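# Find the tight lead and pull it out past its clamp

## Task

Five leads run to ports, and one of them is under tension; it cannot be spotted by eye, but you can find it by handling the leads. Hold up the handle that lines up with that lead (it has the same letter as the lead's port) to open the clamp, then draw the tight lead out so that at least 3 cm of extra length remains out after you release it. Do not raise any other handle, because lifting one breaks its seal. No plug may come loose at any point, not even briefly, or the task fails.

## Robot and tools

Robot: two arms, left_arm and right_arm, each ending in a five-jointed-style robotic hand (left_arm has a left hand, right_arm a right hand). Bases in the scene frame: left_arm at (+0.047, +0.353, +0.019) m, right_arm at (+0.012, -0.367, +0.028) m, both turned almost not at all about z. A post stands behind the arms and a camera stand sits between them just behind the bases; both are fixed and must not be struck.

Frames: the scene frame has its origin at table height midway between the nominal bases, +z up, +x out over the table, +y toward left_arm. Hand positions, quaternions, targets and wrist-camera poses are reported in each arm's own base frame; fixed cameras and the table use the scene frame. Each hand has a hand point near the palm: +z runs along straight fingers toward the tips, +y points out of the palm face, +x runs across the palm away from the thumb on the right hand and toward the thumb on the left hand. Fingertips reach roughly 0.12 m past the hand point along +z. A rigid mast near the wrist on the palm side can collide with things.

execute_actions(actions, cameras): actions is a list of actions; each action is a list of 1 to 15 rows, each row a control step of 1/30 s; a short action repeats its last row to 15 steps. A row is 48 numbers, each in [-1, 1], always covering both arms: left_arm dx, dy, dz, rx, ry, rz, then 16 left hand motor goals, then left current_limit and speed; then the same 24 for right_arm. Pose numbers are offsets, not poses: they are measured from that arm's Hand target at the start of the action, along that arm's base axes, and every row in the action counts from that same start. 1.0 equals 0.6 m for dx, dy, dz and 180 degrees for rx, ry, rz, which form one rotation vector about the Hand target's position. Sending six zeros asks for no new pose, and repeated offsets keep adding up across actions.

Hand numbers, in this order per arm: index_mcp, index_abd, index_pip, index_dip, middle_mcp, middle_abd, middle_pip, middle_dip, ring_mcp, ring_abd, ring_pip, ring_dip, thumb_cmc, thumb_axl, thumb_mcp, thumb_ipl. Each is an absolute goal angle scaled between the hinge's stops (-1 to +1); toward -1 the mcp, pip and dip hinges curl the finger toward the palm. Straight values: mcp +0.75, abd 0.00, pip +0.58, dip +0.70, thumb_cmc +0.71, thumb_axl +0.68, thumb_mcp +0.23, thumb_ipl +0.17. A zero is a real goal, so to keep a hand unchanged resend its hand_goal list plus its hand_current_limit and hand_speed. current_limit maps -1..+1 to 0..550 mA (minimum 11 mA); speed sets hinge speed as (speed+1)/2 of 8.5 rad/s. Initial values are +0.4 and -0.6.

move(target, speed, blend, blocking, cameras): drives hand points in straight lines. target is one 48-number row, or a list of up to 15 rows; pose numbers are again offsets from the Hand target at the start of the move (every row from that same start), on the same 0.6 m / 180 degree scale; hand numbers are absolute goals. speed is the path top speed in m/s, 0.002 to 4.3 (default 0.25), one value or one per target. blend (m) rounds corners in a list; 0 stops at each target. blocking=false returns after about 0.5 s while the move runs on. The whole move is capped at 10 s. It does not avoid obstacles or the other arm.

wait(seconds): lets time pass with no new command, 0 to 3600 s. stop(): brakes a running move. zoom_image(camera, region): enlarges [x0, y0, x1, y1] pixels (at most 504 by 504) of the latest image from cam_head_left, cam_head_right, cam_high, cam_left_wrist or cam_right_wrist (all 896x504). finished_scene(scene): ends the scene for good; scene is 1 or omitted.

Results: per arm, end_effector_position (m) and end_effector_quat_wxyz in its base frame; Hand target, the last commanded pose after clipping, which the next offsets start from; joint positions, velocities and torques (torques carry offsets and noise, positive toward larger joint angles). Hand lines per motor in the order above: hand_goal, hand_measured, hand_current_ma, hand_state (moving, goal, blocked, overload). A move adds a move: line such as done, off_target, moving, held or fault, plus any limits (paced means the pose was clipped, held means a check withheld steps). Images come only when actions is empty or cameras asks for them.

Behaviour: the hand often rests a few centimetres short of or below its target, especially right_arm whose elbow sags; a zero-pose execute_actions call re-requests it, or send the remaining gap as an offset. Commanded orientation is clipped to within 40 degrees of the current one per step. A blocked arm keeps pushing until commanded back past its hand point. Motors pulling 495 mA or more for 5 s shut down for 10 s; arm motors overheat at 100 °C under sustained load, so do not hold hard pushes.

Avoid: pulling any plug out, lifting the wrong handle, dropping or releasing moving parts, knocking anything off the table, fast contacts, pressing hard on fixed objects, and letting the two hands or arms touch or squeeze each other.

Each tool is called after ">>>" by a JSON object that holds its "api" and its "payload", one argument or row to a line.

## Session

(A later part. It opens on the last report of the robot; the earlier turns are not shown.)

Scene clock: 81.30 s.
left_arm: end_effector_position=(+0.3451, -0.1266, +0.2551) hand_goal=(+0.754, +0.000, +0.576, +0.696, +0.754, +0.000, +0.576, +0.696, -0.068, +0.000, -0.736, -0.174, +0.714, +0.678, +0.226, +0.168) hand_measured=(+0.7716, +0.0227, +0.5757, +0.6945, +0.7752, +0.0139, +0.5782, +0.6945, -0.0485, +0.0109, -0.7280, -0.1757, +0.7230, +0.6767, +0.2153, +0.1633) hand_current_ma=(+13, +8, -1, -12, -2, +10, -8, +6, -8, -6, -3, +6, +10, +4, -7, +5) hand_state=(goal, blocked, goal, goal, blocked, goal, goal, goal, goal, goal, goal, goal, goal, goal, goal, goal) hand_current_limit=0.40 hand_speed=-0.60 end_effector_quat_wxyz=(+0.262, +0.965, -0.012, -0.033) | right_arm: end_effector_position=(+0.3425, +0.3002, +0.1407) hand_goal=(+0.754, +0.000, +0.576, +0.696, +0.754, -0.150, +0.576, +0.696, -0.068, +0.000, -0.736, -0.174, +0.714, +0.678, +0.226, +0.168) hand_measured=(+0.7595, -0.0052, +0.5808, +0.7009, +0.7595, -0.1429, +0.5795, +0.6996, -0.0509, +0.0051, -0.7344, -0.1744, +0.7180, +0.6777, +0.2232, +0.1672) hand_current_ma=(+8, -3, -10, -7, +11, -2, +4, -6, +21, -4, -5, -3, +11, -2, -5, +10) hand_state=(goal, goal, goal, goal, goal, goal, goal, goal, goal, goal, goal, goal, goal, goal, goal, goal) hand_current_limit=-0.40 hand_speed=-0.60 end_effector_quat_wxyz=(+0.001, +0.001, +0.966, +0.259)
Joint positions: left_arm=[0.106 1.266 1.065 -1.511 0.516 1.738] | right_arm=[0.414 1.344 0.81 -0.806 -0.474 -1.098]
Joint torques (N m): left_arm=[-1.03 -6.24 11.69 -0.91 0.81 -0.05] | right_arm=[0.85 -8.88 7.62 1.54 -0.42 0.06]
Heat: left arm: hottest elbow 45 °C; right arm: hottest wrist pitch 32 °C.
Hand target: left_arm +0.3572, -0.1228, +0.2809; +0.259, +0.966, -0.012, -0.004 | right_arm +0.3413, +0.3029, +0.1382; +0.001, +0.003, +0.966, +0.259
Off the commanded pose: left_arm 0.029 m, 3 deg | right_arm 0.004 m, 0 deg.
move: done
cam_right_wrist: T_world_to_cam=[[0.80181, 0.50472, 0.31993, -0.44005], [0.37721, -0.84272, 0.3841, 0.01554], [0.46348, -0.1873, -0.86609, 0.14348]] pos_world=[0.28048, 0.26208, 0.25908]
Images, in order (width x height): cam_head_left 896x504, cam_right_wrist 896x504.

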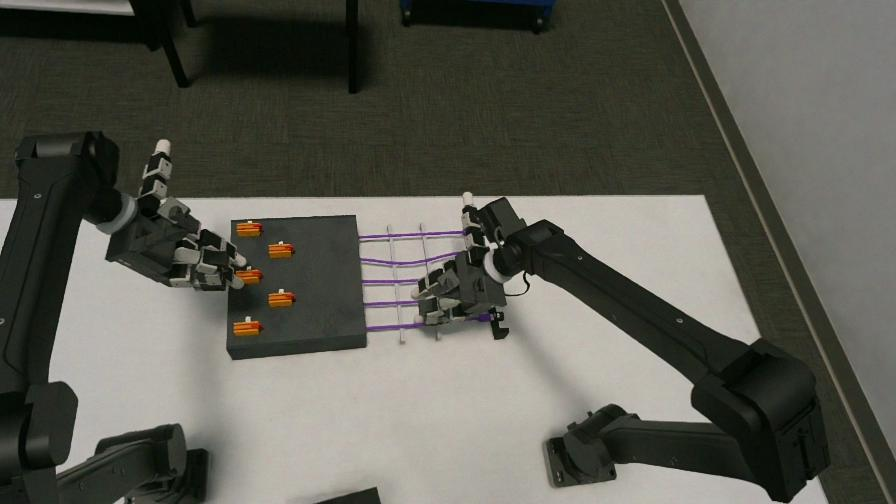

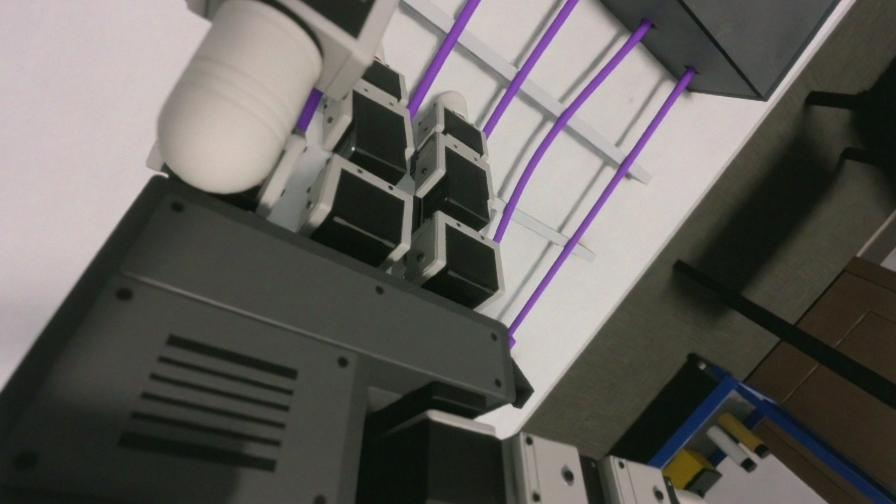

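>>> {"api": "move", "payload": {
  "target": [0, 0, 0, 0, 0, 0, 0.754, 0, 0.576, 0.696, 0.754, 0, 0.576, 0.696, -0.068, 0, -0.737, -0.174, 0.714, 0.678, 0.226, 0.168, 0.4, -0.6, 0, 0, 0, 0, 0, 0, 0.754, -0.3, 0.576, 0.696, 0.754, -0.15, 0.576, 0.696, -0.068, 0, -0.737, -0.174, 0.714, 0.678, 0.226, 0.168, -0.8, -0.8],
  "cameras": ["cam_head_left", "cam_right_wrist"]
}}

>>> {"api": "zoom_image", "payload": {
  "camera": "cam_head_left",
  "region": [355, 210, 515, 350]
}}

>>> {"api": "move", "payload": {
  "target": [0, 0, 0, 0, 0, 0, 0.754, 0, 0.576, 0.696, 0.754, 0, 0.576, 0.696, -0.068, 0, -0.737, -0.174, 0.714, 0.678, 0.226, 0.168, 0.4, -0.6, 0, 0, 0, 0, 0, 0, 0.754, -0.45, 0.576, 0.696, 0.754, -0.15, 0.576, 0.696, -0.068, 0, -0.737, -0.174, 0.714, 0.678, 0.226, 0.168, -0.62, -0.8],
  "cameras": ["cam_head_left"]
}}

>>> {"api": "zoom_image", "payload": {
  "camera": "cam_head_left",
  "region": [355, 210, 515, 350]
}}

>>> {"api": "move", "payload": {
  "target": [0, 0, 0, 0, 0, 0, 0.754, 0, 0.576, 0.696, 0.754, 0, 0.576, 0.696, -0.068, 0, -0.737, -0.174, 0.714, 0.678, 0.226, 0.168, 0.4, -0.6, 0, 0, 0, 0, 0, 0, 0.754, -0.5, 0.576, 0.696, 0.754, -0.15, 0.576, 0.696, -0.068, 0, -0.737, -0.174, 0.714, 0.678, 0.226, 0.168, -0.4, -0.8],
  "cameras": ["cam_head_left", "cam_right_wrist"]
}}

>>> {"api": "zoom_image", "payload": {
  "camera": "cam_head_left",
  "region": [355, 210, 515, 350]
}}

>>> {"api": "zoom_image", "payload": {
  "camera": "cam_right_wrist",
  "region": [350, 0, 550, 150]
}}

Scene clock: 83.13 s.
left_arm: end_effector_position=(+0.3451, -0.1266, +0.2551) hand_goal=(+0.754, +0.000, +0.576, +0.696, +0.754, +0.000, +0.576, +0.696, -0.068, +0.000, -0.736, -0.174, +0.714, +0.678, +0.226, +0.168) hand_measured=(+0.7716, +0.0227, +0.5757, +0.6945, +0.7752, +0.0139, +0.5782, +0.6945, -0.0497, +0.0109, -0.7280, -0.1770, +0.7230, +0.6777, +0.2163, +0.1624) hand_current_ma=(+3, +10, -12, -5, -2, -5, -15, +5, +0, -2, +7, -11, +6, +14, +7, -2) hand_state=(goal, blocked, goal, goal, blocked, goal, goal, goal, goal, goal, goal, goal, goal, goal, goal, goal) hand_current_limit=0.40 hand_speed=-0.60 end_effector_quat_wxyz=(+0.262, +0.965, -0.012, -0.033) | right_arm: end_effector_position=(+0.3436, +0.3004, +0.1410) hand_goal=(+0.754, -0.300, +0.576, +0.696, +0.754, -0.150, +0.576, +0.696, -0.068, +0.000, -0.736, -0.174, +0.714, +0.678, +0.226, +0.168) hand_measured=(+0.7583, -0.2367, +0.5705, +0.6907, +0.7607, -0.1429, +0.5808, +0.6996, -0.0497, +0.0051, -0.7344, -0.1744, +0.7167, +0.6777, +0.2242, +0.1672) hand_current_ma=(+7, +46, -12, -6, +6, +0, +0, -10, +24, -3, -3, +2, +11, -6, -7, +11) hand_state=(goal, blocked, goal, goal, goal, goal, goal, goal, goal, goal, goal, goal, goal, goal, goal, goal) hand_current_limit=-0.80 hand_speed=-0.80 end_effector_quat_wxyz=(+0.004, +0.001, +0.966, +0.259)
Joint positions: left_arm=[0.106 1.266 1.065 -1.511 0.516 1.738] | right_arm=[0.414 1.344 0.81 -0.801 -0.473 -1.098]
Joint torques (N m): left_arm=[-1.32 -6.3 11.55 -0.85 0.77 -0.06] | right_arm=[0.85 -8.82 7.61 1.36 -0.48 0.06]
Heat: left arm: hottest elbow 45 °C; right arm: hottest wrist pitch 32 °C.
Hand target: left_arm +0.3572, -0.1228, +0.2809; +0.259, +0.966, -0.012, -0.004 | right_arm +0.3412, +0.3029, +0.1382; +0.001, +0.003, +0.966, +0.259
Off the commanded pose: left_arm 0.029 m, 3 deg | right_arm 0.004 m, 0 deg.
move: done
cam_right_wrist: T_world_to_cam=[[0.80043, 0.50392, 0.32461, -0.44105], [0.3746, -0.84329, 0.38541, 0.01602], [0.46796, -0.1869, -0.86376, 0.14135]] pos_world=[0.28088, 0.26217, 0.25909]

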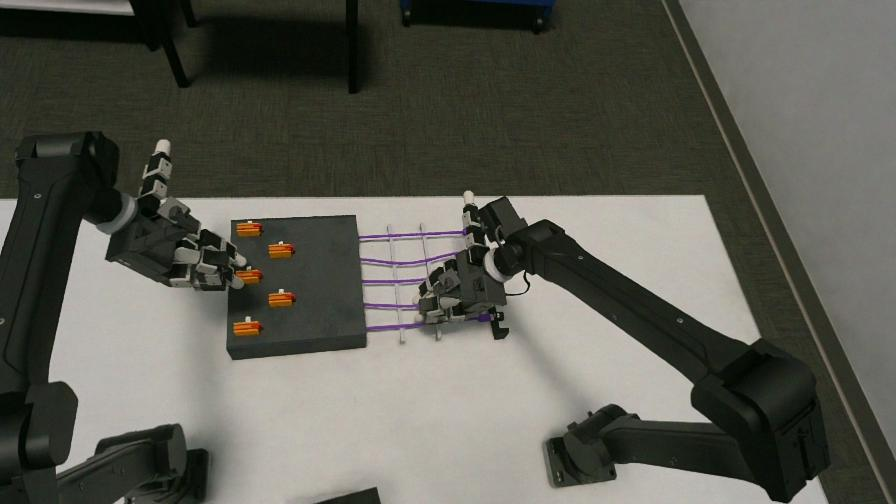

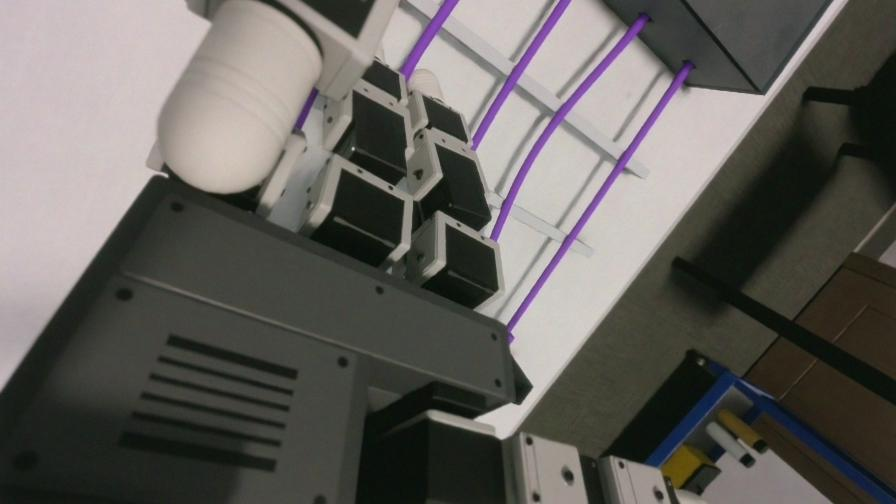

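Scaled by 3.150 from the camera's image (finer frame: 1280x720).

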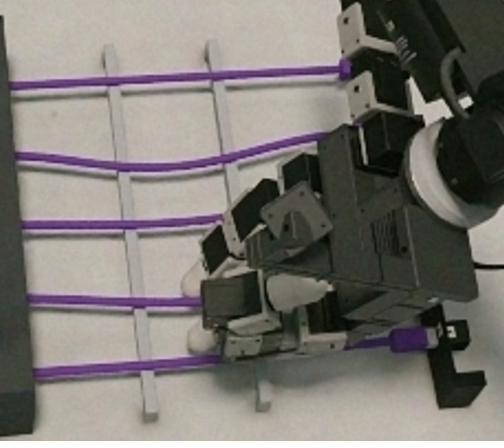

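Scene clock: 83.63 s.
left_arm: end_effector_position=(+0.3451, -0.1266, +0.2551) hand_goal=(+0.754, +0.000, +0.576, +0.696, +0.754, +0.000, +0.576, +0.696, -0.068, +0.000, -0.736, -0.174, +0.714, +0.678, +0.226, +0.168) hand_measured=(+0.7716, +0.0241, +0.5757, +0.6945, +0.7752, +0.0139, +0.5770, +0.6945, -0.0485, +0.0109, -0.7280, -0.1757, +0.7242, +0.6777, +0.2153, +0.1643) hand_current_ma=(+6, +16, -9, -13, -4, +15, -3, +14, +8, -1, -4, -1, +0, +4, +0, +3) hand_state=(goal, blocked, goal, goal, blocked, goal, goal, goal, goal, goal, goal, goal, goal, goal, goal, goal) hand_current_limit=0.40 hand_speed=-0.60 end_effector_quat_wxyz=(+0.262, +0.965, -0.012, -0.033) | right_arm: end_effector_position=(+0.3439, +0.3005, +0.1412) hand_goal=(+0.754, -0.450, +0.576, +0.696, +0.754, -0.150, +0.576, +0.696, -0.068, +0.000, -0.736, -0.174, +0.714, +0.678, +0.226, +0.168) hand_measured=(+0.7583, -0.3011, +0.5705, +0.6907, +0.7595, -0.1517, +0.5795, +0.6996, -0.0509, +0.0051, -0.7344, -0.1757, +0.7167, +0.6777, +0.2232, +0.1681) hand_current_ma=(+8, +103, -15, -10, +11, -4, +2, -9, +18, -5, -8, -1, +11, -11, -12, +12) hand_state=(goal, blocked, goal, goal, goal, goal, goal, goal, goal, goal, goal, goal, goal, goal, goal, goal) hand_current_limit=-0.62 hand_speed=-0.80 end_effector_quat_wxyz=(+0.005, +0.001, +0.966, +0.259)
Joint positions: left_arm=[0.106 1.266 1.065 -1.511 0.516 1.738] | right_arm=[0.414 1.344 0.81 -0.799 -0.472 -1.098]
Joint torques (N m): left_arm=[-0.91 -6.59 11.69 -0.94 0.82 -0.05] | right_arm=[0.79 -8.88 7.61 1.29 -0.49 0.06]
Heat: left arm: hottest elbow 45 °C; right arm: hottest wrist pitch 32 °C.
Hand target: left_arm +0.3572, -0.1228, +0.2809; +0.259, +0.966, -0.012, -0.004 | right_arm +0.3412, +0.3029, +0.1383; +0.001, +0.003, +0.966, +0.259
Off the commanded pose: left_arm 0.029 m, 3 deg | right_arm 0.005 m, 1 deg.
move: done

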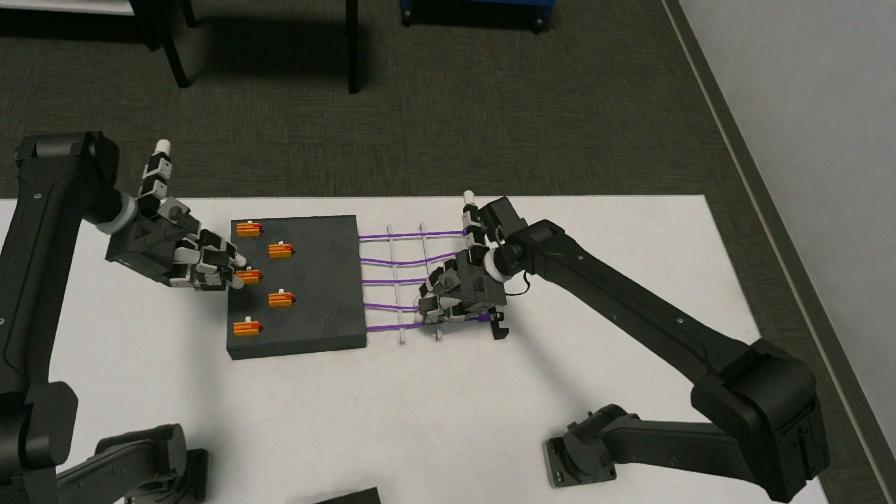

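Scaled by 3.150 from the camera's image (finer frame: 1280x720).

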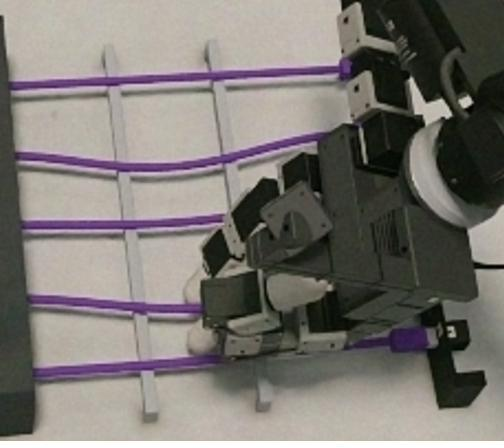

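Scene clock: 84.13 s.
left_arm: end_effector_position=(+0.3451, -0.1266, +0.2551) hand_goal=(+0.754, +0.000, +0.576, +0.696, +0.754, +0.000, +0.576, +0.696, -0.068, +0.000, -0.736, -0.174, +0.714, +0.678, +0.226, +0.168) hand_measured=(+0.7716, +0.0241, +0.5770, +0.6945, +0.7752, +0.0139, +0.5782, +0.6945, -0.0485, +0.0109, -0.7280, -0.1770, +0.7230, +0.6767, +0.2153, +0.1633) hand_current_ma=(+4, +10, -4, -9, -8, +5, -11, +7, +11, -13, +4, -10, +8, +9, -4, +3) hand_state=(goal, blocked, goal, goal, blocked, goal, goal, goal, goal, goal, goal, goal, goal, goal, goal, goal) hand_current_limit=0.40 hand_speed=-0.60 end_effector_quat_wxyz=(+0.262, +0.965, -0.012, -0.033) | right_arm: end_effector_position=(+0.3439, +0.3005, +0.1411) hand_goal=(+0.754, -0.500, +0.576, +0.696, +0.754, -0.150, +0.576, +0.696, -0.068, +0.000, -0.736, -0.174, +0.714, +0.678, +0.226, +0.168) hand_measured=(+0.7583, -0.3070, +0.5705, +0.6907, +0.7595, -0.1561, +0.5795, +0.6996, -0.0509, +0.0051, -0.7344, -0.1744, +0.7167, +0.6777, +0.2242, +0.1681) hand_current_ma=(+8, +161, -10, -10, +7, -4, +3, -11, +26, -6, -4, -3, +12, -3, -6, +9) hand_state=(goal, blocked, goal, goal, goal, goal, goal, goal, goal, goal, goal, goal, goal, goal, goal, goal) hand_current_limit=-0.40 hand_speed=-0.80 end_effector_quat_wxyz=(+0.004, +0.001, +0.966, +0.259)
Joint positions: left_arm=[0.106 1.266 1.065 -1.511 0.516 1.738] | right_arm=[0.414 1.344 0.81 -0.799 -0.472 -1.097]
Joint torques (N m): left_arm=[-0.32 -5.89 11.45 -0.99 0.77 -0.04] | right_arm=[0.85 -8.82 7.64 1.28 -0.49 0.05]
Heat: left arm: hottest elbow 45 °C; right arm: hottest wrist pitch 32 °C.
Hand target: left_arm +0.3572, -0.1228, +0.2809; +0.259, +0.966, -0.012, -0.004 | right_arm +0.3413, +0.3029, +0.1383; +0.001, +0.003, +0.966, +0.259
Off the commanded pose: left_arm 0.029 m, 3 deg | right_arm 0.005 m, 1 deg.
move: done
cam_right_wrist: T_world_to_cam=[[0.80019, 0.50353, 0.32581, -0.44132], [0.37374, -0.84352, 0.38574, 0.01628], [0.46906, -0.1869, -0.86317, 0.14086]] pos_world=[0.28098, 0.26227, 0.25909]

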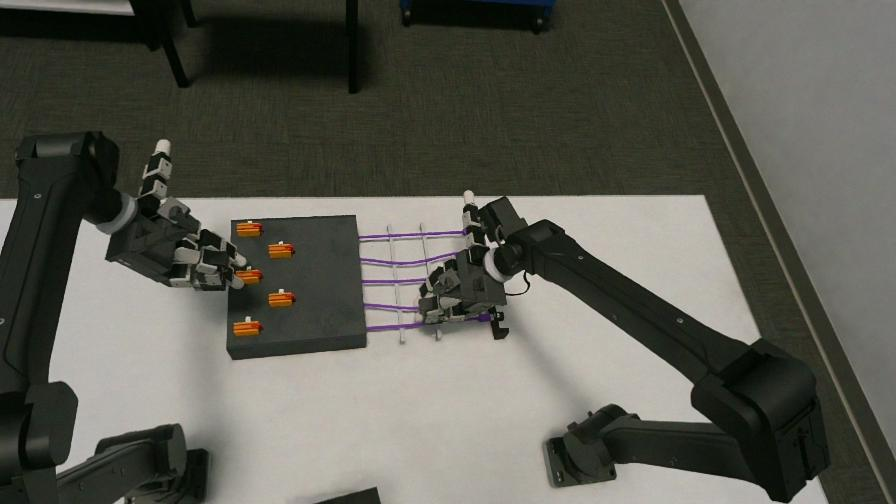

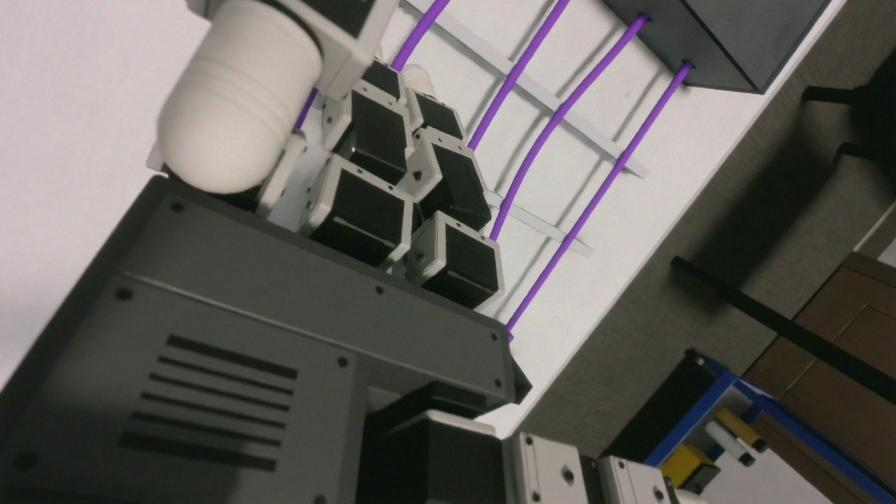

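Scaled by 3.150 from the camera's image (finer frame: 1280x720).

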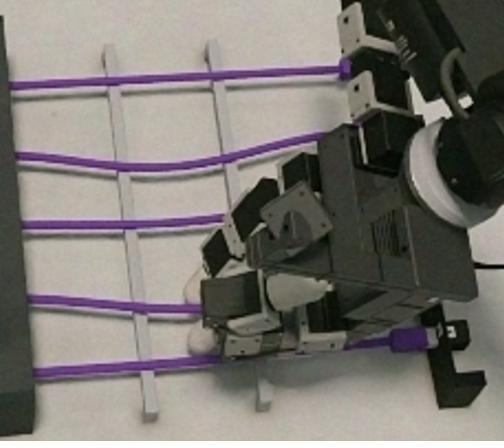

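Scaled by 2.520 from the camera's image (finer frame: 1280x720).

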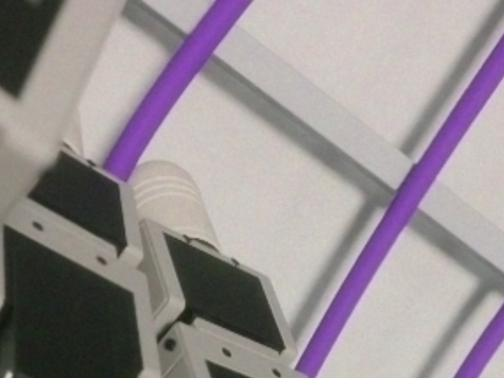

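>>> {"api": "move", "payload": {
  "target": [
    [0, 0, 0, 0, 0, 0, 0.754, 0, 0.576, 0.696, 0.754, 0, 0.576, 0.696, -0.068, 0, -0.737, -0.174, 0.714, 0.678, 0.226, 0.168, 0.4, -0.6, 0, 0, 0, 0, 0, 0, 0.754, 0, 0.576, 0.696, 0.754, -0.15, 0.576, 0.696, -0.068, 0, -0.737, -0.174, 0.714, 0.678, 0.226, 0.168, -0.4, -0.6],
    [0, 0, 0, 0, 0, 0, 0.754, 0, 0.576, 0.696, 0.754, 0, 0.576, 0.696, -0.068, 0, -0.737, -0.174, 0.714, 0.678, 0.226, 0.168, 0.4, -0.6, 0, 0, 0.13, 0, 0, 0, 0.754, 0, 0.576, 0.696, 0.754, -0.15, 0.576, 0.696, -0.068, 0, -0.737, -0.174, 0.714, 0.678, 0.226, 0.168, -0.4, -0.6],
    [0, 0, 0, 0, 0, 0, 0.754, 0, 0.576, 0.696, 0.754, 0, 0.576, 0.696, -0.068, 0, -0.737, -0.174, 0.714, 0.678, 0.226, 0.168, 0.4, -0.6, -0.09, 0, 0.09, 0, 0, 0, 0.754, 0, 0.576, 0.696, 0.754, -0.15, 0.576, 0.696, -0.068, 0, -0.737, -0.174, 0.714, 0.678, 0.226, 0.168, -0.4, -0.6]
  ],
  "cameras": ["cam_right_wrist", "cam_head_left"],
  "speed": 0.15
}}

>>> {"api": "zoom_image", "payload": {
  "camera": "cam_right_wrist",
  "region": [350, 0, 550, 150]
}}

>>> {"api": "zoom_image", "payload": {
  "camera": "cam_head_left",
  "region": [355, 210, 515, 350]
}}

Scene clock: 87.73 s.
left_arm: end_effector_position=(+0.3451, -0.1266, +0.2551) hand_goal=(+0.754, +0.000, +0.576, +0.696, +0.754, +0.000, +0.576, +0.696, -0.068, +0.000, -0.736, -0.174, +0.714, +0.678, +0.226, +0.168) hand_measured=(+0.7716, +0.0241, +0.5757, +0.6945, +0.7752, +0.0139, +0.5782, +0.6958, -0.0473, +0.0109, -0.7280, -0.1770, +0.7230, +0.6767, +0.2153, +0.1633) hand_current_ma=(+5, +12, -11, +0, -5, +5, -9, -4, +5, -13, +7, -14, +5, +7, +3, +18) hand_state=(goal, blocked, goal, goal, blocked, goal, goal, goal, goal, goal, goal, goal, goal, goal, goal, goal) hand_current_limit=0.40 hand_speed=-0.60 end_effector_quat_wxyz=(+0.262, +0.965, -0.012, -0.033) | right_arm: end_effector_position=(+0.2885, +0.3010, +0.1916) hand_goal=(+0.754, +0.000, +0.576, +0.696, +0.754, -0.150, +0.576, +0.696, -0.068, +0.000, -0.736, -0.174, +0.714, +0.678, +0.226, +0.168) hand_measured=(+0.7583, -0.0052, +0.5808, +0.6996, +0.7583, -0.1444, +0.5795, +0.7009, -0.0497, +0.0051, -0.7344, -0.1757, +0.7167, +0.6777, +0.2232, +0.1672) hand_current_ma=(+6, -2, -8, -7, +9, -3, +2, -10, +20, -4, -6, +2, +11, -3, -6, +11) hand_state=(goal, goal, goal, goal, goal, goal, goal, goal, goal, goal, goal, goal, goal, goal, goal, goal) hand_current_limit=-0.40 hand_speed=-0.60 end_effector_quat_wxyz=(-0.003, +0.002, +0.966, +0.257)
Joint positions: left_arm=[0.106 1.266 1.065 -1.511 0.516 1.738] | right_arm=[0.489 1.135 0.786 -0.964 -0.457 -1.019]
Joint torques (N m): left_arm=[-0.26 -6.89 11.54 -1.17 0.76 -0.02] | right_arm=[0.73 -7.18 8.27 1.63 -0.37 0.03]
Heat: left arm: hottest elbow 45 °C; right arm: hottest wrist pitch 32 °C.
Hand target: left_arm +0.3572, -0.1228, +0.2809; +0.259, +0.966, -0.012, -0.004 | right_arm +0.2872, +0.3030, +0.1924; +0.001, +0.003, +0.966, +0.259
Off the commanded pose: left_arm 0.029 m, 3 deg | right_arm 0.002 m, 1 deg.
move: done
cam_right_wrist: T_world_to_cam=[[0.80389, 0.50713, 0.31077, -0.41287], [0.38173, -0.8406, 0.38429, 0.015], [0.45612, -0.1903, -0.86933, 0.21641]] pos_world=[0.22747, 0.26317, 0.31068]
Images, in order (width x height): cam_head_left 896x504, cam_right_wrist 896x504.

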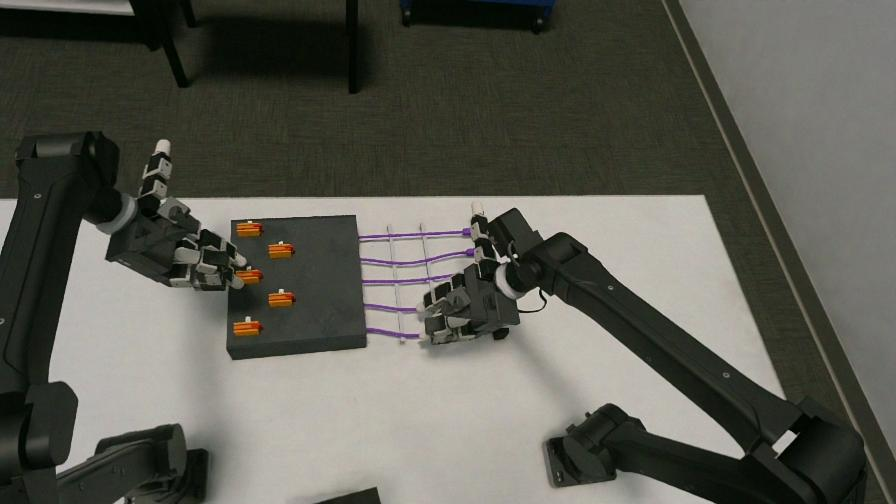

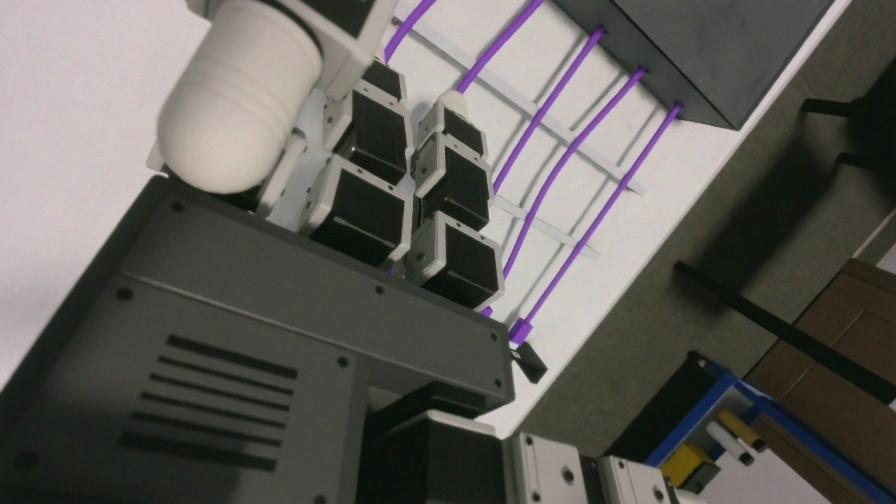

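Scaled by 2.520 from the camera's image (finer frame: 1280x720).

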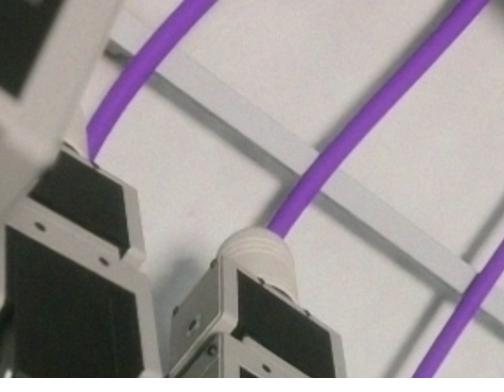

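Scaled by 3.150 from the camera's image (finer frame: 1280x720).

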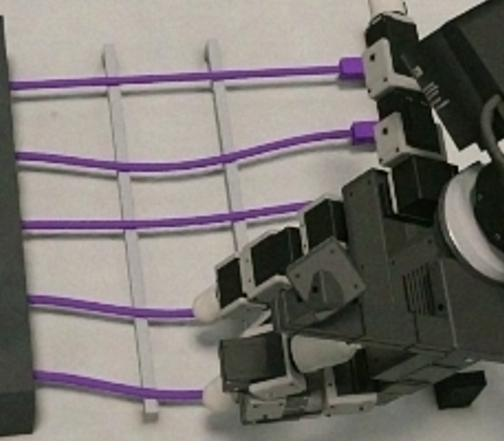

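>>> {"api": "move", "payload": {
  "target": [
    [0, 0, 0, 0, 0, 0, 0.754, 0, 0.576, 0.696, 0.754, 0, 0.576, 0.696, -0.068, 0, -0.737, -0.174, 0.714, 0.678, 0.226, 0.168, 0.4, -0.6, 0, 0, 0.12, 0, 0, 0, 0.754, 0, 0.576, 0.696, 0.754, 0, 0.576, 0.696, -0.068, 0, -0.737, -0.174, 0.714, 0.678, 0.226, 0.168, -0.4, -0.6],
    [0, 0, 0, 0, 0, 0, 0.754, 0, 0.576, 0.696, 0.754, 0, 0.576, 0.696, -0.068, 0, -0.737, -0.174, 0.714, 0.678, 0.226, 0.168, 0.4, -0.6, -0.05, -0.35, 0.2, 0, 0, 0, 0.754, 0, 0.576, 0.696, 0.754, 0, 0.576, 0.696, -0.068, 0, -0.737, -0.174, 0.714, 0.678, 0.226, 0.168, -0.4, -0.6]
  ],
  "cameras": ["cam_head_right", "cam_head_left", "cam_high"],
  "speed": 0.2
}}

>>> {"api": "zoom_image", "payload": {
  "camera": "cam_head_left",
  "region": [355, 210, 515, 350]
}}

Scene clock: 95.97 s.
left_arm: end_effector_position=(+0.3451, -0.1266, +0.2551) hand_goal=(+0.754, +0.000, +0.576, +0.696, +0.754, +0.000, +0.576, +0.696, -0.068, +0.000, -0.736, -0.174, +0.714, +0.678, +0.226, +0.168) hand_measured=(+0.7716, +0.0241, +0.5757, +0.6945, +0.7752, +0.0139, +0.5782, +0.6945, -0.0473, +0.0109, -0.7280, -0.1757, +0.7230, +0.6777, +0.2153, +0.1633) hand_current_ma=(+10, +20, -13, +6, -11, +16, -1, +5, -6, -8, -1, -1, +17, +14, +1, +1) hand_state=(goal, blocked, goal, goal, blocked, goal, goal, goal, goal, goal, goal, goal, goal, goal, goal, goal) hand_current_limit=0.40 hand_speed=-0.60 end_effector_quat_wxyz=(+0.262, +0.965, -0.012, -0.033) | right_arm: end_effector_position=(+0.2485, +0.0979, +0.2908) hand_goal=(+0.754, +0.000, +0.576, +0.696, +0.754, +0.000, +0.576, +0.696, -0.068, +0.000, -0.736, -0.174, +0.714, +0.678, +0.226, +0.168) hand_measured=(+0.7583, +0.0036, +0.5808, +0.6996, +0.7583, +0.0036, +0.5795, +0.7009, -0.0509, +0.0051, -0.7382, -0.1757, +0.7167, +0.6777, +0.2242, +0.1681) hand_current_ma=(+9, -2, -7, -11, +12, -2, +2, -6, +22, +0, -5, -1, +14, -6, -7, +7) hand_state=(goal, goal, goal, goal, goal, goal, goal, goal, goal, goal, goal, goal, goal, goal, goal, goal) hand_current_limit=-0.40 hand_speed=-0.60 end_effector_quat_wxyz=(+0.006, +0.014, +0.965, +0.261)
Joint positions: left_arm=[0.106 1.266 1.065 -1.511 0.516 1.738] | right_arm=[-0.273 0.951 0.932 -1.687 -0.512 -1.849]
Joint torques (N m): left_arm=[-0.09 -5.83 11.64 -0.91 0.75 -0.07] | right_arm=[-0.5 -2.96 12.75 0.09 -0.71 -0.24]
Heat: left arm: hottest elbow 45 °C; right arm: hottest wrist pitch 32 °C.
Hand target: left_arm +0.3572, -0.1228, +0.2809; +0.259, +0.966, -0.012, -0.004 | right_arm +0.2572, +0.0929, +0.3123; +0.001, +0.003, +0.966, +0.259
Off the commanded pose: left_arm 0.029 m, 3 deg | right_arm 0.024 m, 1 deg.
joint sent to its limit (right arm) — joint 4 (wrist pitch), lower limit. The joint targets are off in orientation, not in position.
move: off_target (right_arm)
Images, in order (width x height): cam_head_left 896x504, cam_head_right 896x504, cam_high 896x504.

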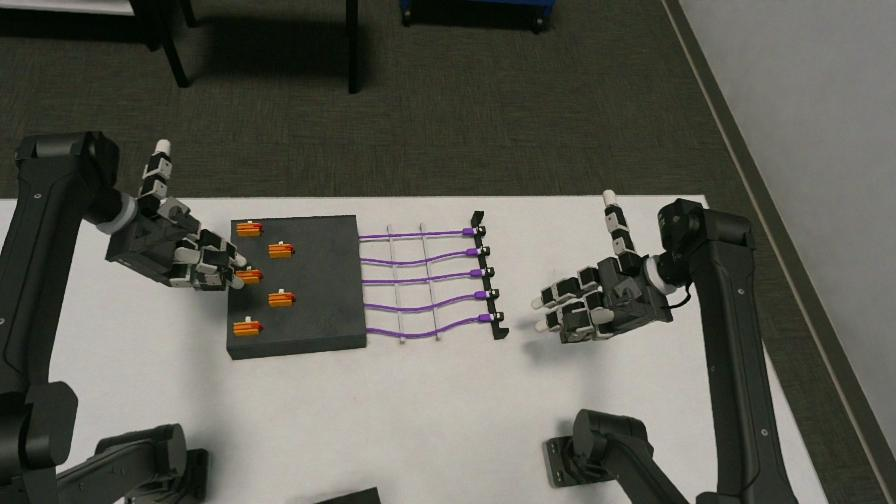

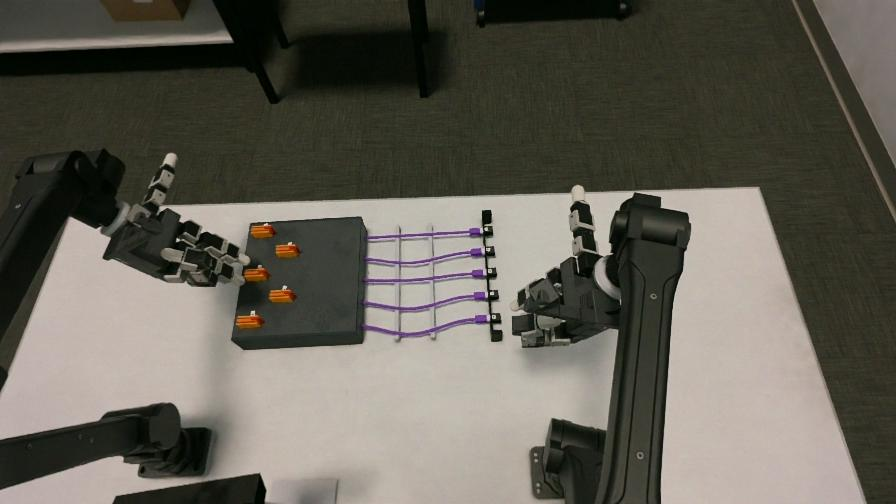

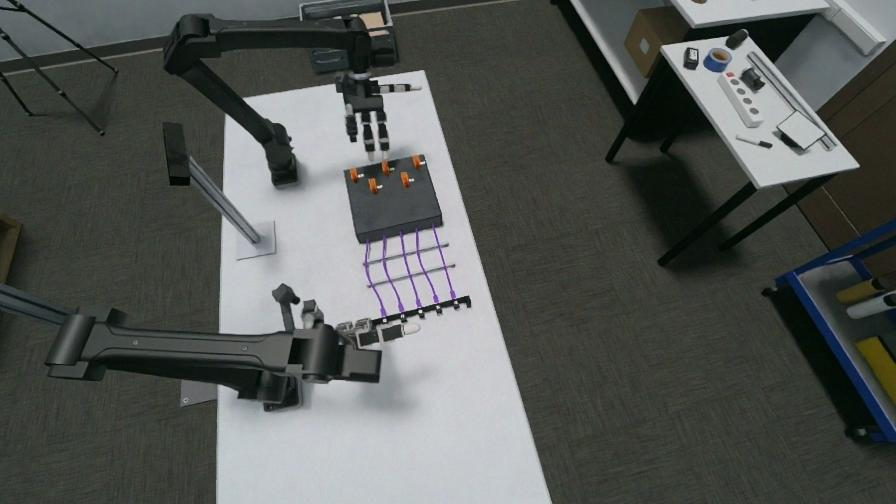

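Scaled by 3.150 from the camera's image (finer frame: 1280x720).

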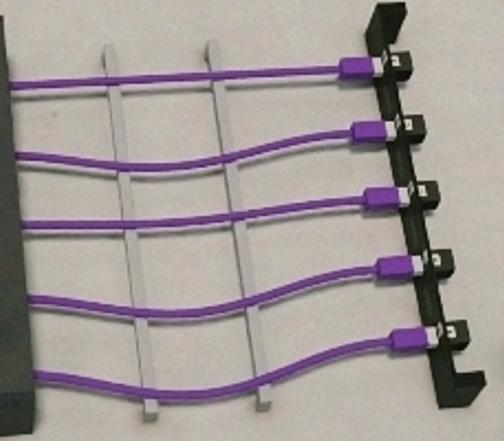

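>>> {"api": "move", "payload": {
  "target": [0, 0, 0, 0, 0, 0, 0.754, 0, 0.576, 0.696, 0.754, 0, 0.576, 0.696, -0.068, 0, -0.737, -0.174, 0.714, 0.678, 0.226, 0.168, 0.4, -0.6, 0.41, 0.35, -0.17, 0, 0, 0, 0.754, 0, 0.576, 0.696, 0.754, 0, 0.576, 0.696, -0.068, 0, -0.737, -0.174, 0.714, 0.678, 0.226, 0.168, -0.4, -0.6],
  "cameras": ["cam_right_wrist", "cam_head_left"]
}}

>>> {"api": "zoom_image", "payload": {
  "camera": "cam_head_left",
  "region": [355, 210, 515, 350]
}}

>>> {"api": "zoom_image", "payload": {
  "camera": "cam_right_wrist",
  "region": [350, 0, 550, 150]
}}

Scene clock: 98.57 s.
left_arm: end_effector_position=(+0.3451, -0.1266, +0.2551) hand_goal=(+0.754, +0.000, +0.576, +0.696, +0.754, +0.000, +0.576, +0.696, -0.068, +0.000, -0.736, -0.174, +0.714, +0.678, +0.226, +0.168) hand_measured=(+0.7716, +0.0241, +0.5770, +0.6945, +0.7752, +0.0139, +0.5782, +0.6945, -0.0485, +0.0109, -0.7280, -0.1770, +0.7230, +0.6777, +0.2163, +0.1624) hand_current_ma=(+12, +4, -6, -2, -5, +9, -5, +10, +8, -10, +8, +7, +3, +5, +1, +8) hand_state=(goal, blocked, goal, goal, blocked, goal, goal, goal, goal, goal, goal, goal, goal, goal, goal, goal) hand_current_limit=0.40 hand_speed=-0.60 end_effector_quat_wxyz=(+0.262, +0.965, -0.012, -0.033) | right_arm: end_effector_position=(+0.4837, +0.2942, +0.1841) hand_goal=(+0.754, +0.000, +0.576, +0.696, +0.754, +0.000, +0.576, +0.696, -0.068, +0.000, -0.736, -0.174, +0.714, +0.678, +0.226, +0.168) hand_measured=(+0.7595, +0.0051, +0.5808, +0.6996, +0.7595, +0.0051, +0.5808, +0.7009, -0.0509, +0.0051, -0.7344, -0.1744, +0.7167, +0.6777, +0.2242, +0.1681) hand_current_ma=(+11, -2, -7, -6, +7, -3, -1, -6, +21, -7, -4, +1, +12, -10, -8, +5) hand_state=(goal, goal, goal, goal, goal, goal, goal, goal, goal, goal, goal, goal, goal, goal, goal, goal) hand_current_limit=-0.40 hand_speed=-0.60 end_effector_quat_wxyz=(-0.028, +0.007, +0.967, +0.252)
Joint positions: left_arm=[0.106 1.266 1.065 -1.511 0.516 1.738] | right_arm=[0.283 1.654 1.298 -1.114 -0.503 -1.247]
Joint torques (N m): left_arm=[-1.14 -6.36 11.43 -0.85 0.77 -0.04] | right_arm=[0.56 -14.8 12.94 1.05 -0.44 0.02]
Heat: left arm: hottest elbow 46 °C; right arm: hottest wrist pitch 32 °C.
Hand target: left_arm +0.3572, -0.1228, +0.2809; +0.259, +0.966, -0.012, -0.004 | right_arm +0.5032, +0.3029, +0.2103; +0.001, +0.003, +0.966, +0.259
Off the commanded pose: left_arm 0.029 m, 3 deg | right_arm 0.034 m, 3 deg.
move: off_target (right_arm)
cam_right_wrist: T_world_to_cam=[[0.81749, 0.51151, 0.26469, -0.56356], [0.40204, -0.8359, 0.37369, -0.07158], [0.4124, -0.19907, -0.88899, 0.14683]] pos_world=[0.42893, 0.25767, 0.30644]
Images, in order (width x height): cam_head_left 896x504, cam_right_wrist 896x504.

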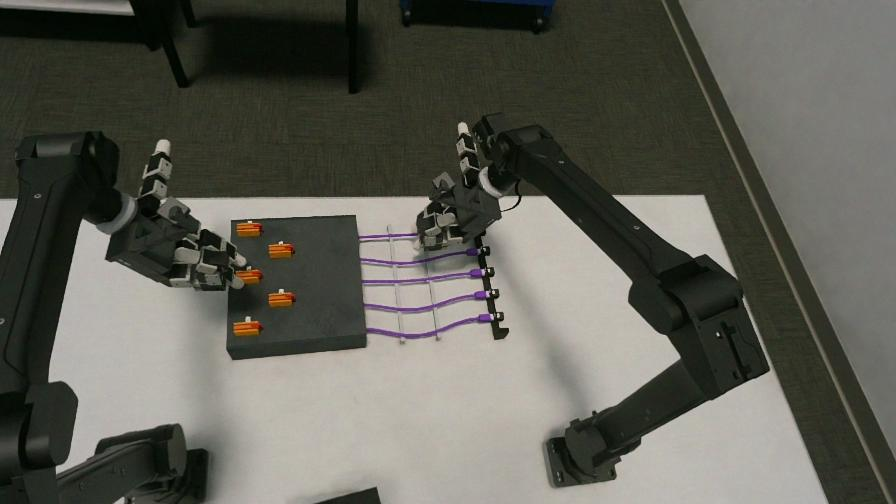

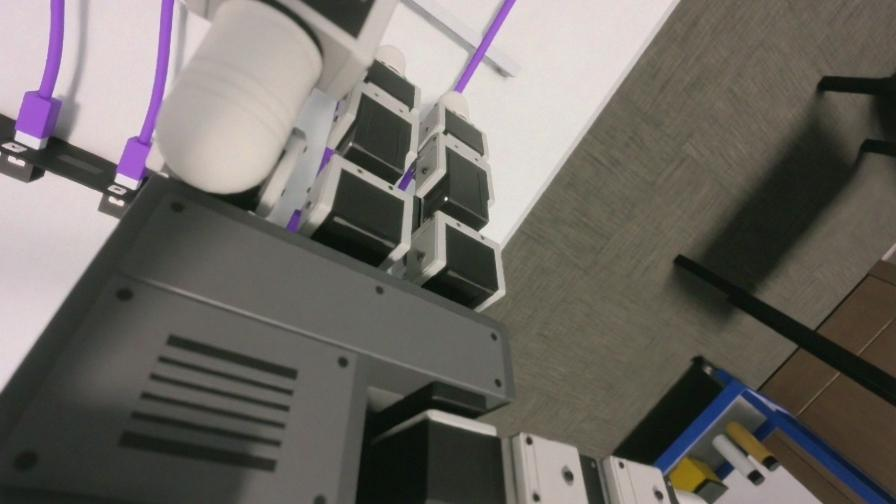

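Scaled by 3.150 from the camera's image (finer frame: 1280x720).

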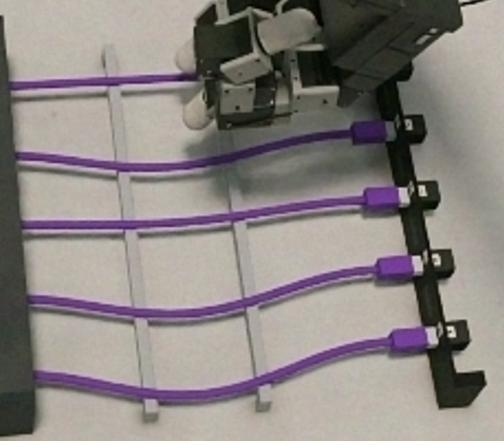

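Scaled by 2.520 from the camera's image (finer frame: 1280x720).

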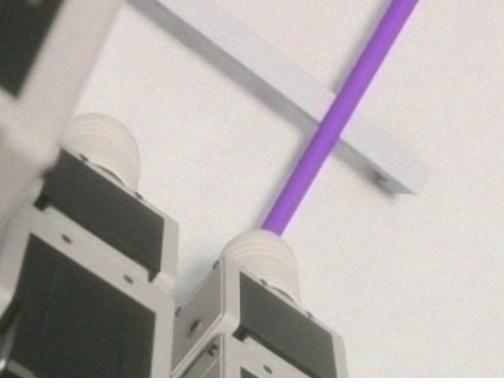

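>>> {"api": "move", "payload": {
  "target": [
    [0, 0, 0, 0, 0, 0, 0.754, 0, 0.576, 0.696, 0.754, 0, 0.576, 0.696, -0.068, 0, -0.737, -0.174, 0.714, 0.678, 0.226, 0.168, 0.4, -0.6, 0.035, 0, 0.02, 0, 0, 0, 0.754, 0, 0.576, 0.696, 0.754, 0, 0.576, 0.696, -0.068, 0, -0.737, -0.174, 0.714, 0.678, 0.226, 0.168, -0.4, -0.6],
    [0, 0, 0, 0, 0, 0, 0.754, 0, 0.576, 0.696, 0.754, 0, 0.576, 0.696, -0.068, 0, -0.737, -0.174, 0.714, 0.678, 0.226, 0.168, 0.4, -0.6, 0.003, 0, -0.05, 0, 0, 0, 0.754, 0, 0.576, 0.696, 0.754, 0, 0.576, 0.696, -0.068, 0, -0.737, -0.174, 0.714, 0.678, 0.226, 0.168, -0.4, -0.6]
  ],
  "cameras": ["cam_right_wrist", "cam_head_left"],
  "speed": 0.15
}}

>>> {"api": "zoom_image", "payload": {
  "camera": "cam_head_left",
  "region": [355, 210, 515, 350]
}}

>>> {"api": "zoom_image", "payload": {
  "camera": "cam_right_wrist",
  "region": [350, 0, 550, 150]
}}

Scene clock: 101.57 s.
left_arm: end_effector_position=(+0.3451, -0.1266, +0.2551) hand_goal=(+0.754, +0.000, +0.576, +0.696, +0.754, +0.000, +0.576, +0.696, -0.068, +0.000, -0.736, -0.174, +0.714, +0.678, +0.226, +0.168) hand_measured=(+0.7716, +0.0241, +0.5770, +0.6945, +0.7764, +0.0139, +0.5782, +0.6945, -0.0485, +0.0109, -0.7280, -0.1770, +0.7242, +0.6767, +0.2153, +0.1633) hand_current_ma=(+1, +18, -3, +4, -2, -3, -9, +3, +4, -12, +2, +3, +8, +1, -3, +6) hand_state=(goal, blocked, goal, goal, blocked, goal, goal, goal, goal, goal, goal, goal, goal, goal, goal, goal) hand_current_limit=0.40 hand_speed=-0.60 end_effector_quat_wxyz=(+0.262, +0.965, -0.012, -0.033) | right_arm: end_effector_position=(+0.5045, +0.3000, +0.1799) hand_goal=(+0.754, +0.000, +0.576, +0.696, +0.754, +0.000, +0.576, +0.696, -0.068, +0.000, -0.736, -0.174, +0.714, +0.678, +0.226, +0.168) hand_measured=(+0.7583, +0.0051, +0.5808, +0.6996, +0.7595, -0.0023, +0.5808, +0.6996, -0.0509, +0.0051, -0.7344, -0.1744, +0.7167, +0.6777, +0.2232, +0.1681) hand_current_ma=(+10, -1, -8, -8, +9, -7, +1, -9, +23, -5, -4, -2, +10, -10, -9, +10) hand_state=(goal, goal, goal, goal, goal, goal, goal, goal, goal, goal, goal, goal, goal, goal, goal, goal) hand_current_limit=-0.40 hand_speed=-0.60 end_effector_quat_wxyz=(-0.002, +0.001, +0.966, +0.258)
Joint positions: left_arm=[0.106 1.266 1.065 -1.511 0.516 1.738] | right_arm=[0.283 1.69 1.322 -1.048 -0.501 -1.246]
Joint torques (N m): left_arm=[-0.56 -6.36 11.66 -0.92 0.76 -0.05] | right_arm=[0.56 -15.44 8.47 1.42 -0.49 0.05]
Heat: left arm: hottest elbow 46 °C; right arm: hottest wrist pitch 32 °C.
Hand target: left_arm +0.3572, -0.1228, +0.2809; +0.259, +0.966, -0.012, -0.004 | right_arm +0.5050, +0.3029, +0.1803; +0.001, +0.003, +0.966, +0.259
Off the commanded pose: left_arm 0.029 m, 3 deg | right_arm 0.003 m, 0 deg.
move: done
cam_right_wrist: T_world_to_cam=[[0.80287, 0.50694, 0.31372, -0.58246], [0.38154, -0.84128, 0.38298, -0.06328], [0.45807, -0.18778, -0.86885, 0.10567]] pos_world=[0.44337, 0.26188, 0.29878]
Images, in order (width x height): cam_head_left 896x504, cam_right_wrist 896x504.

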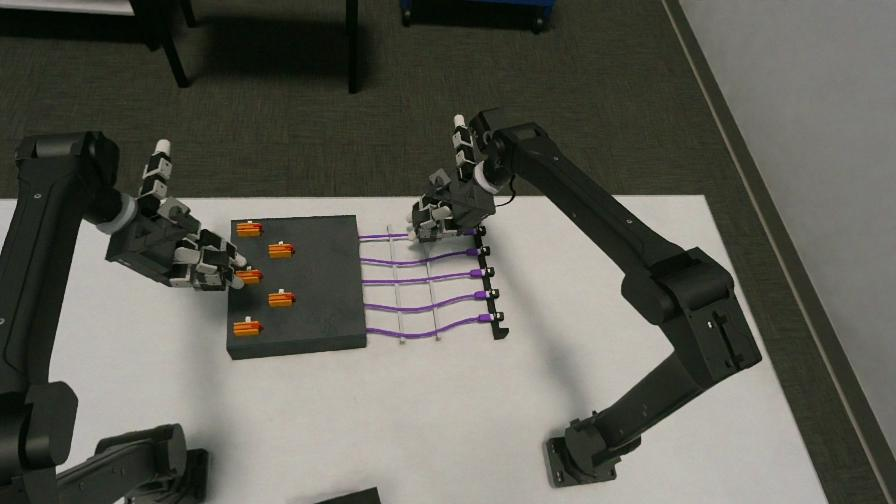

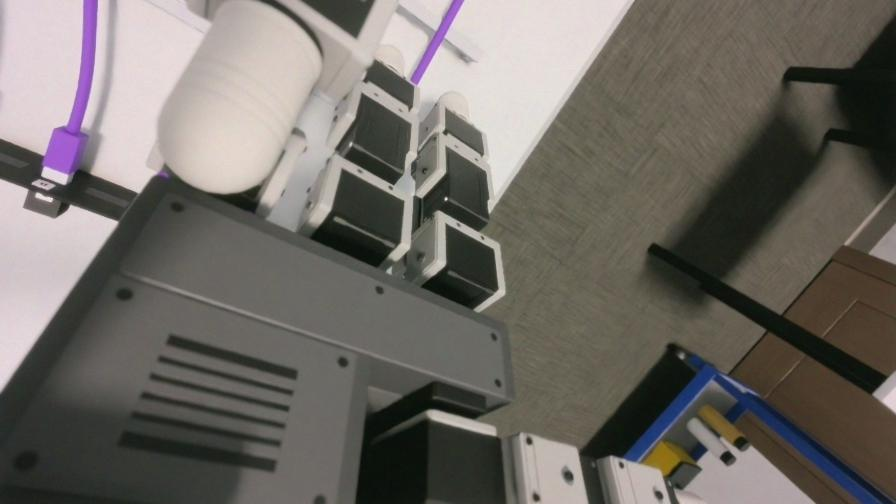

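Scaled by 3.150 from the camera's image (finer frame: 1280x720).

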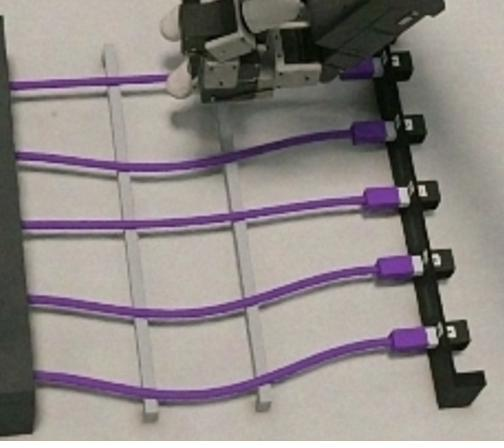

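Scaled by 2.520 from the camera's image (finer frame: 1280x720).

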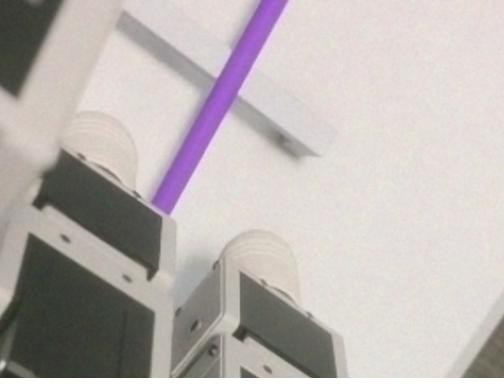

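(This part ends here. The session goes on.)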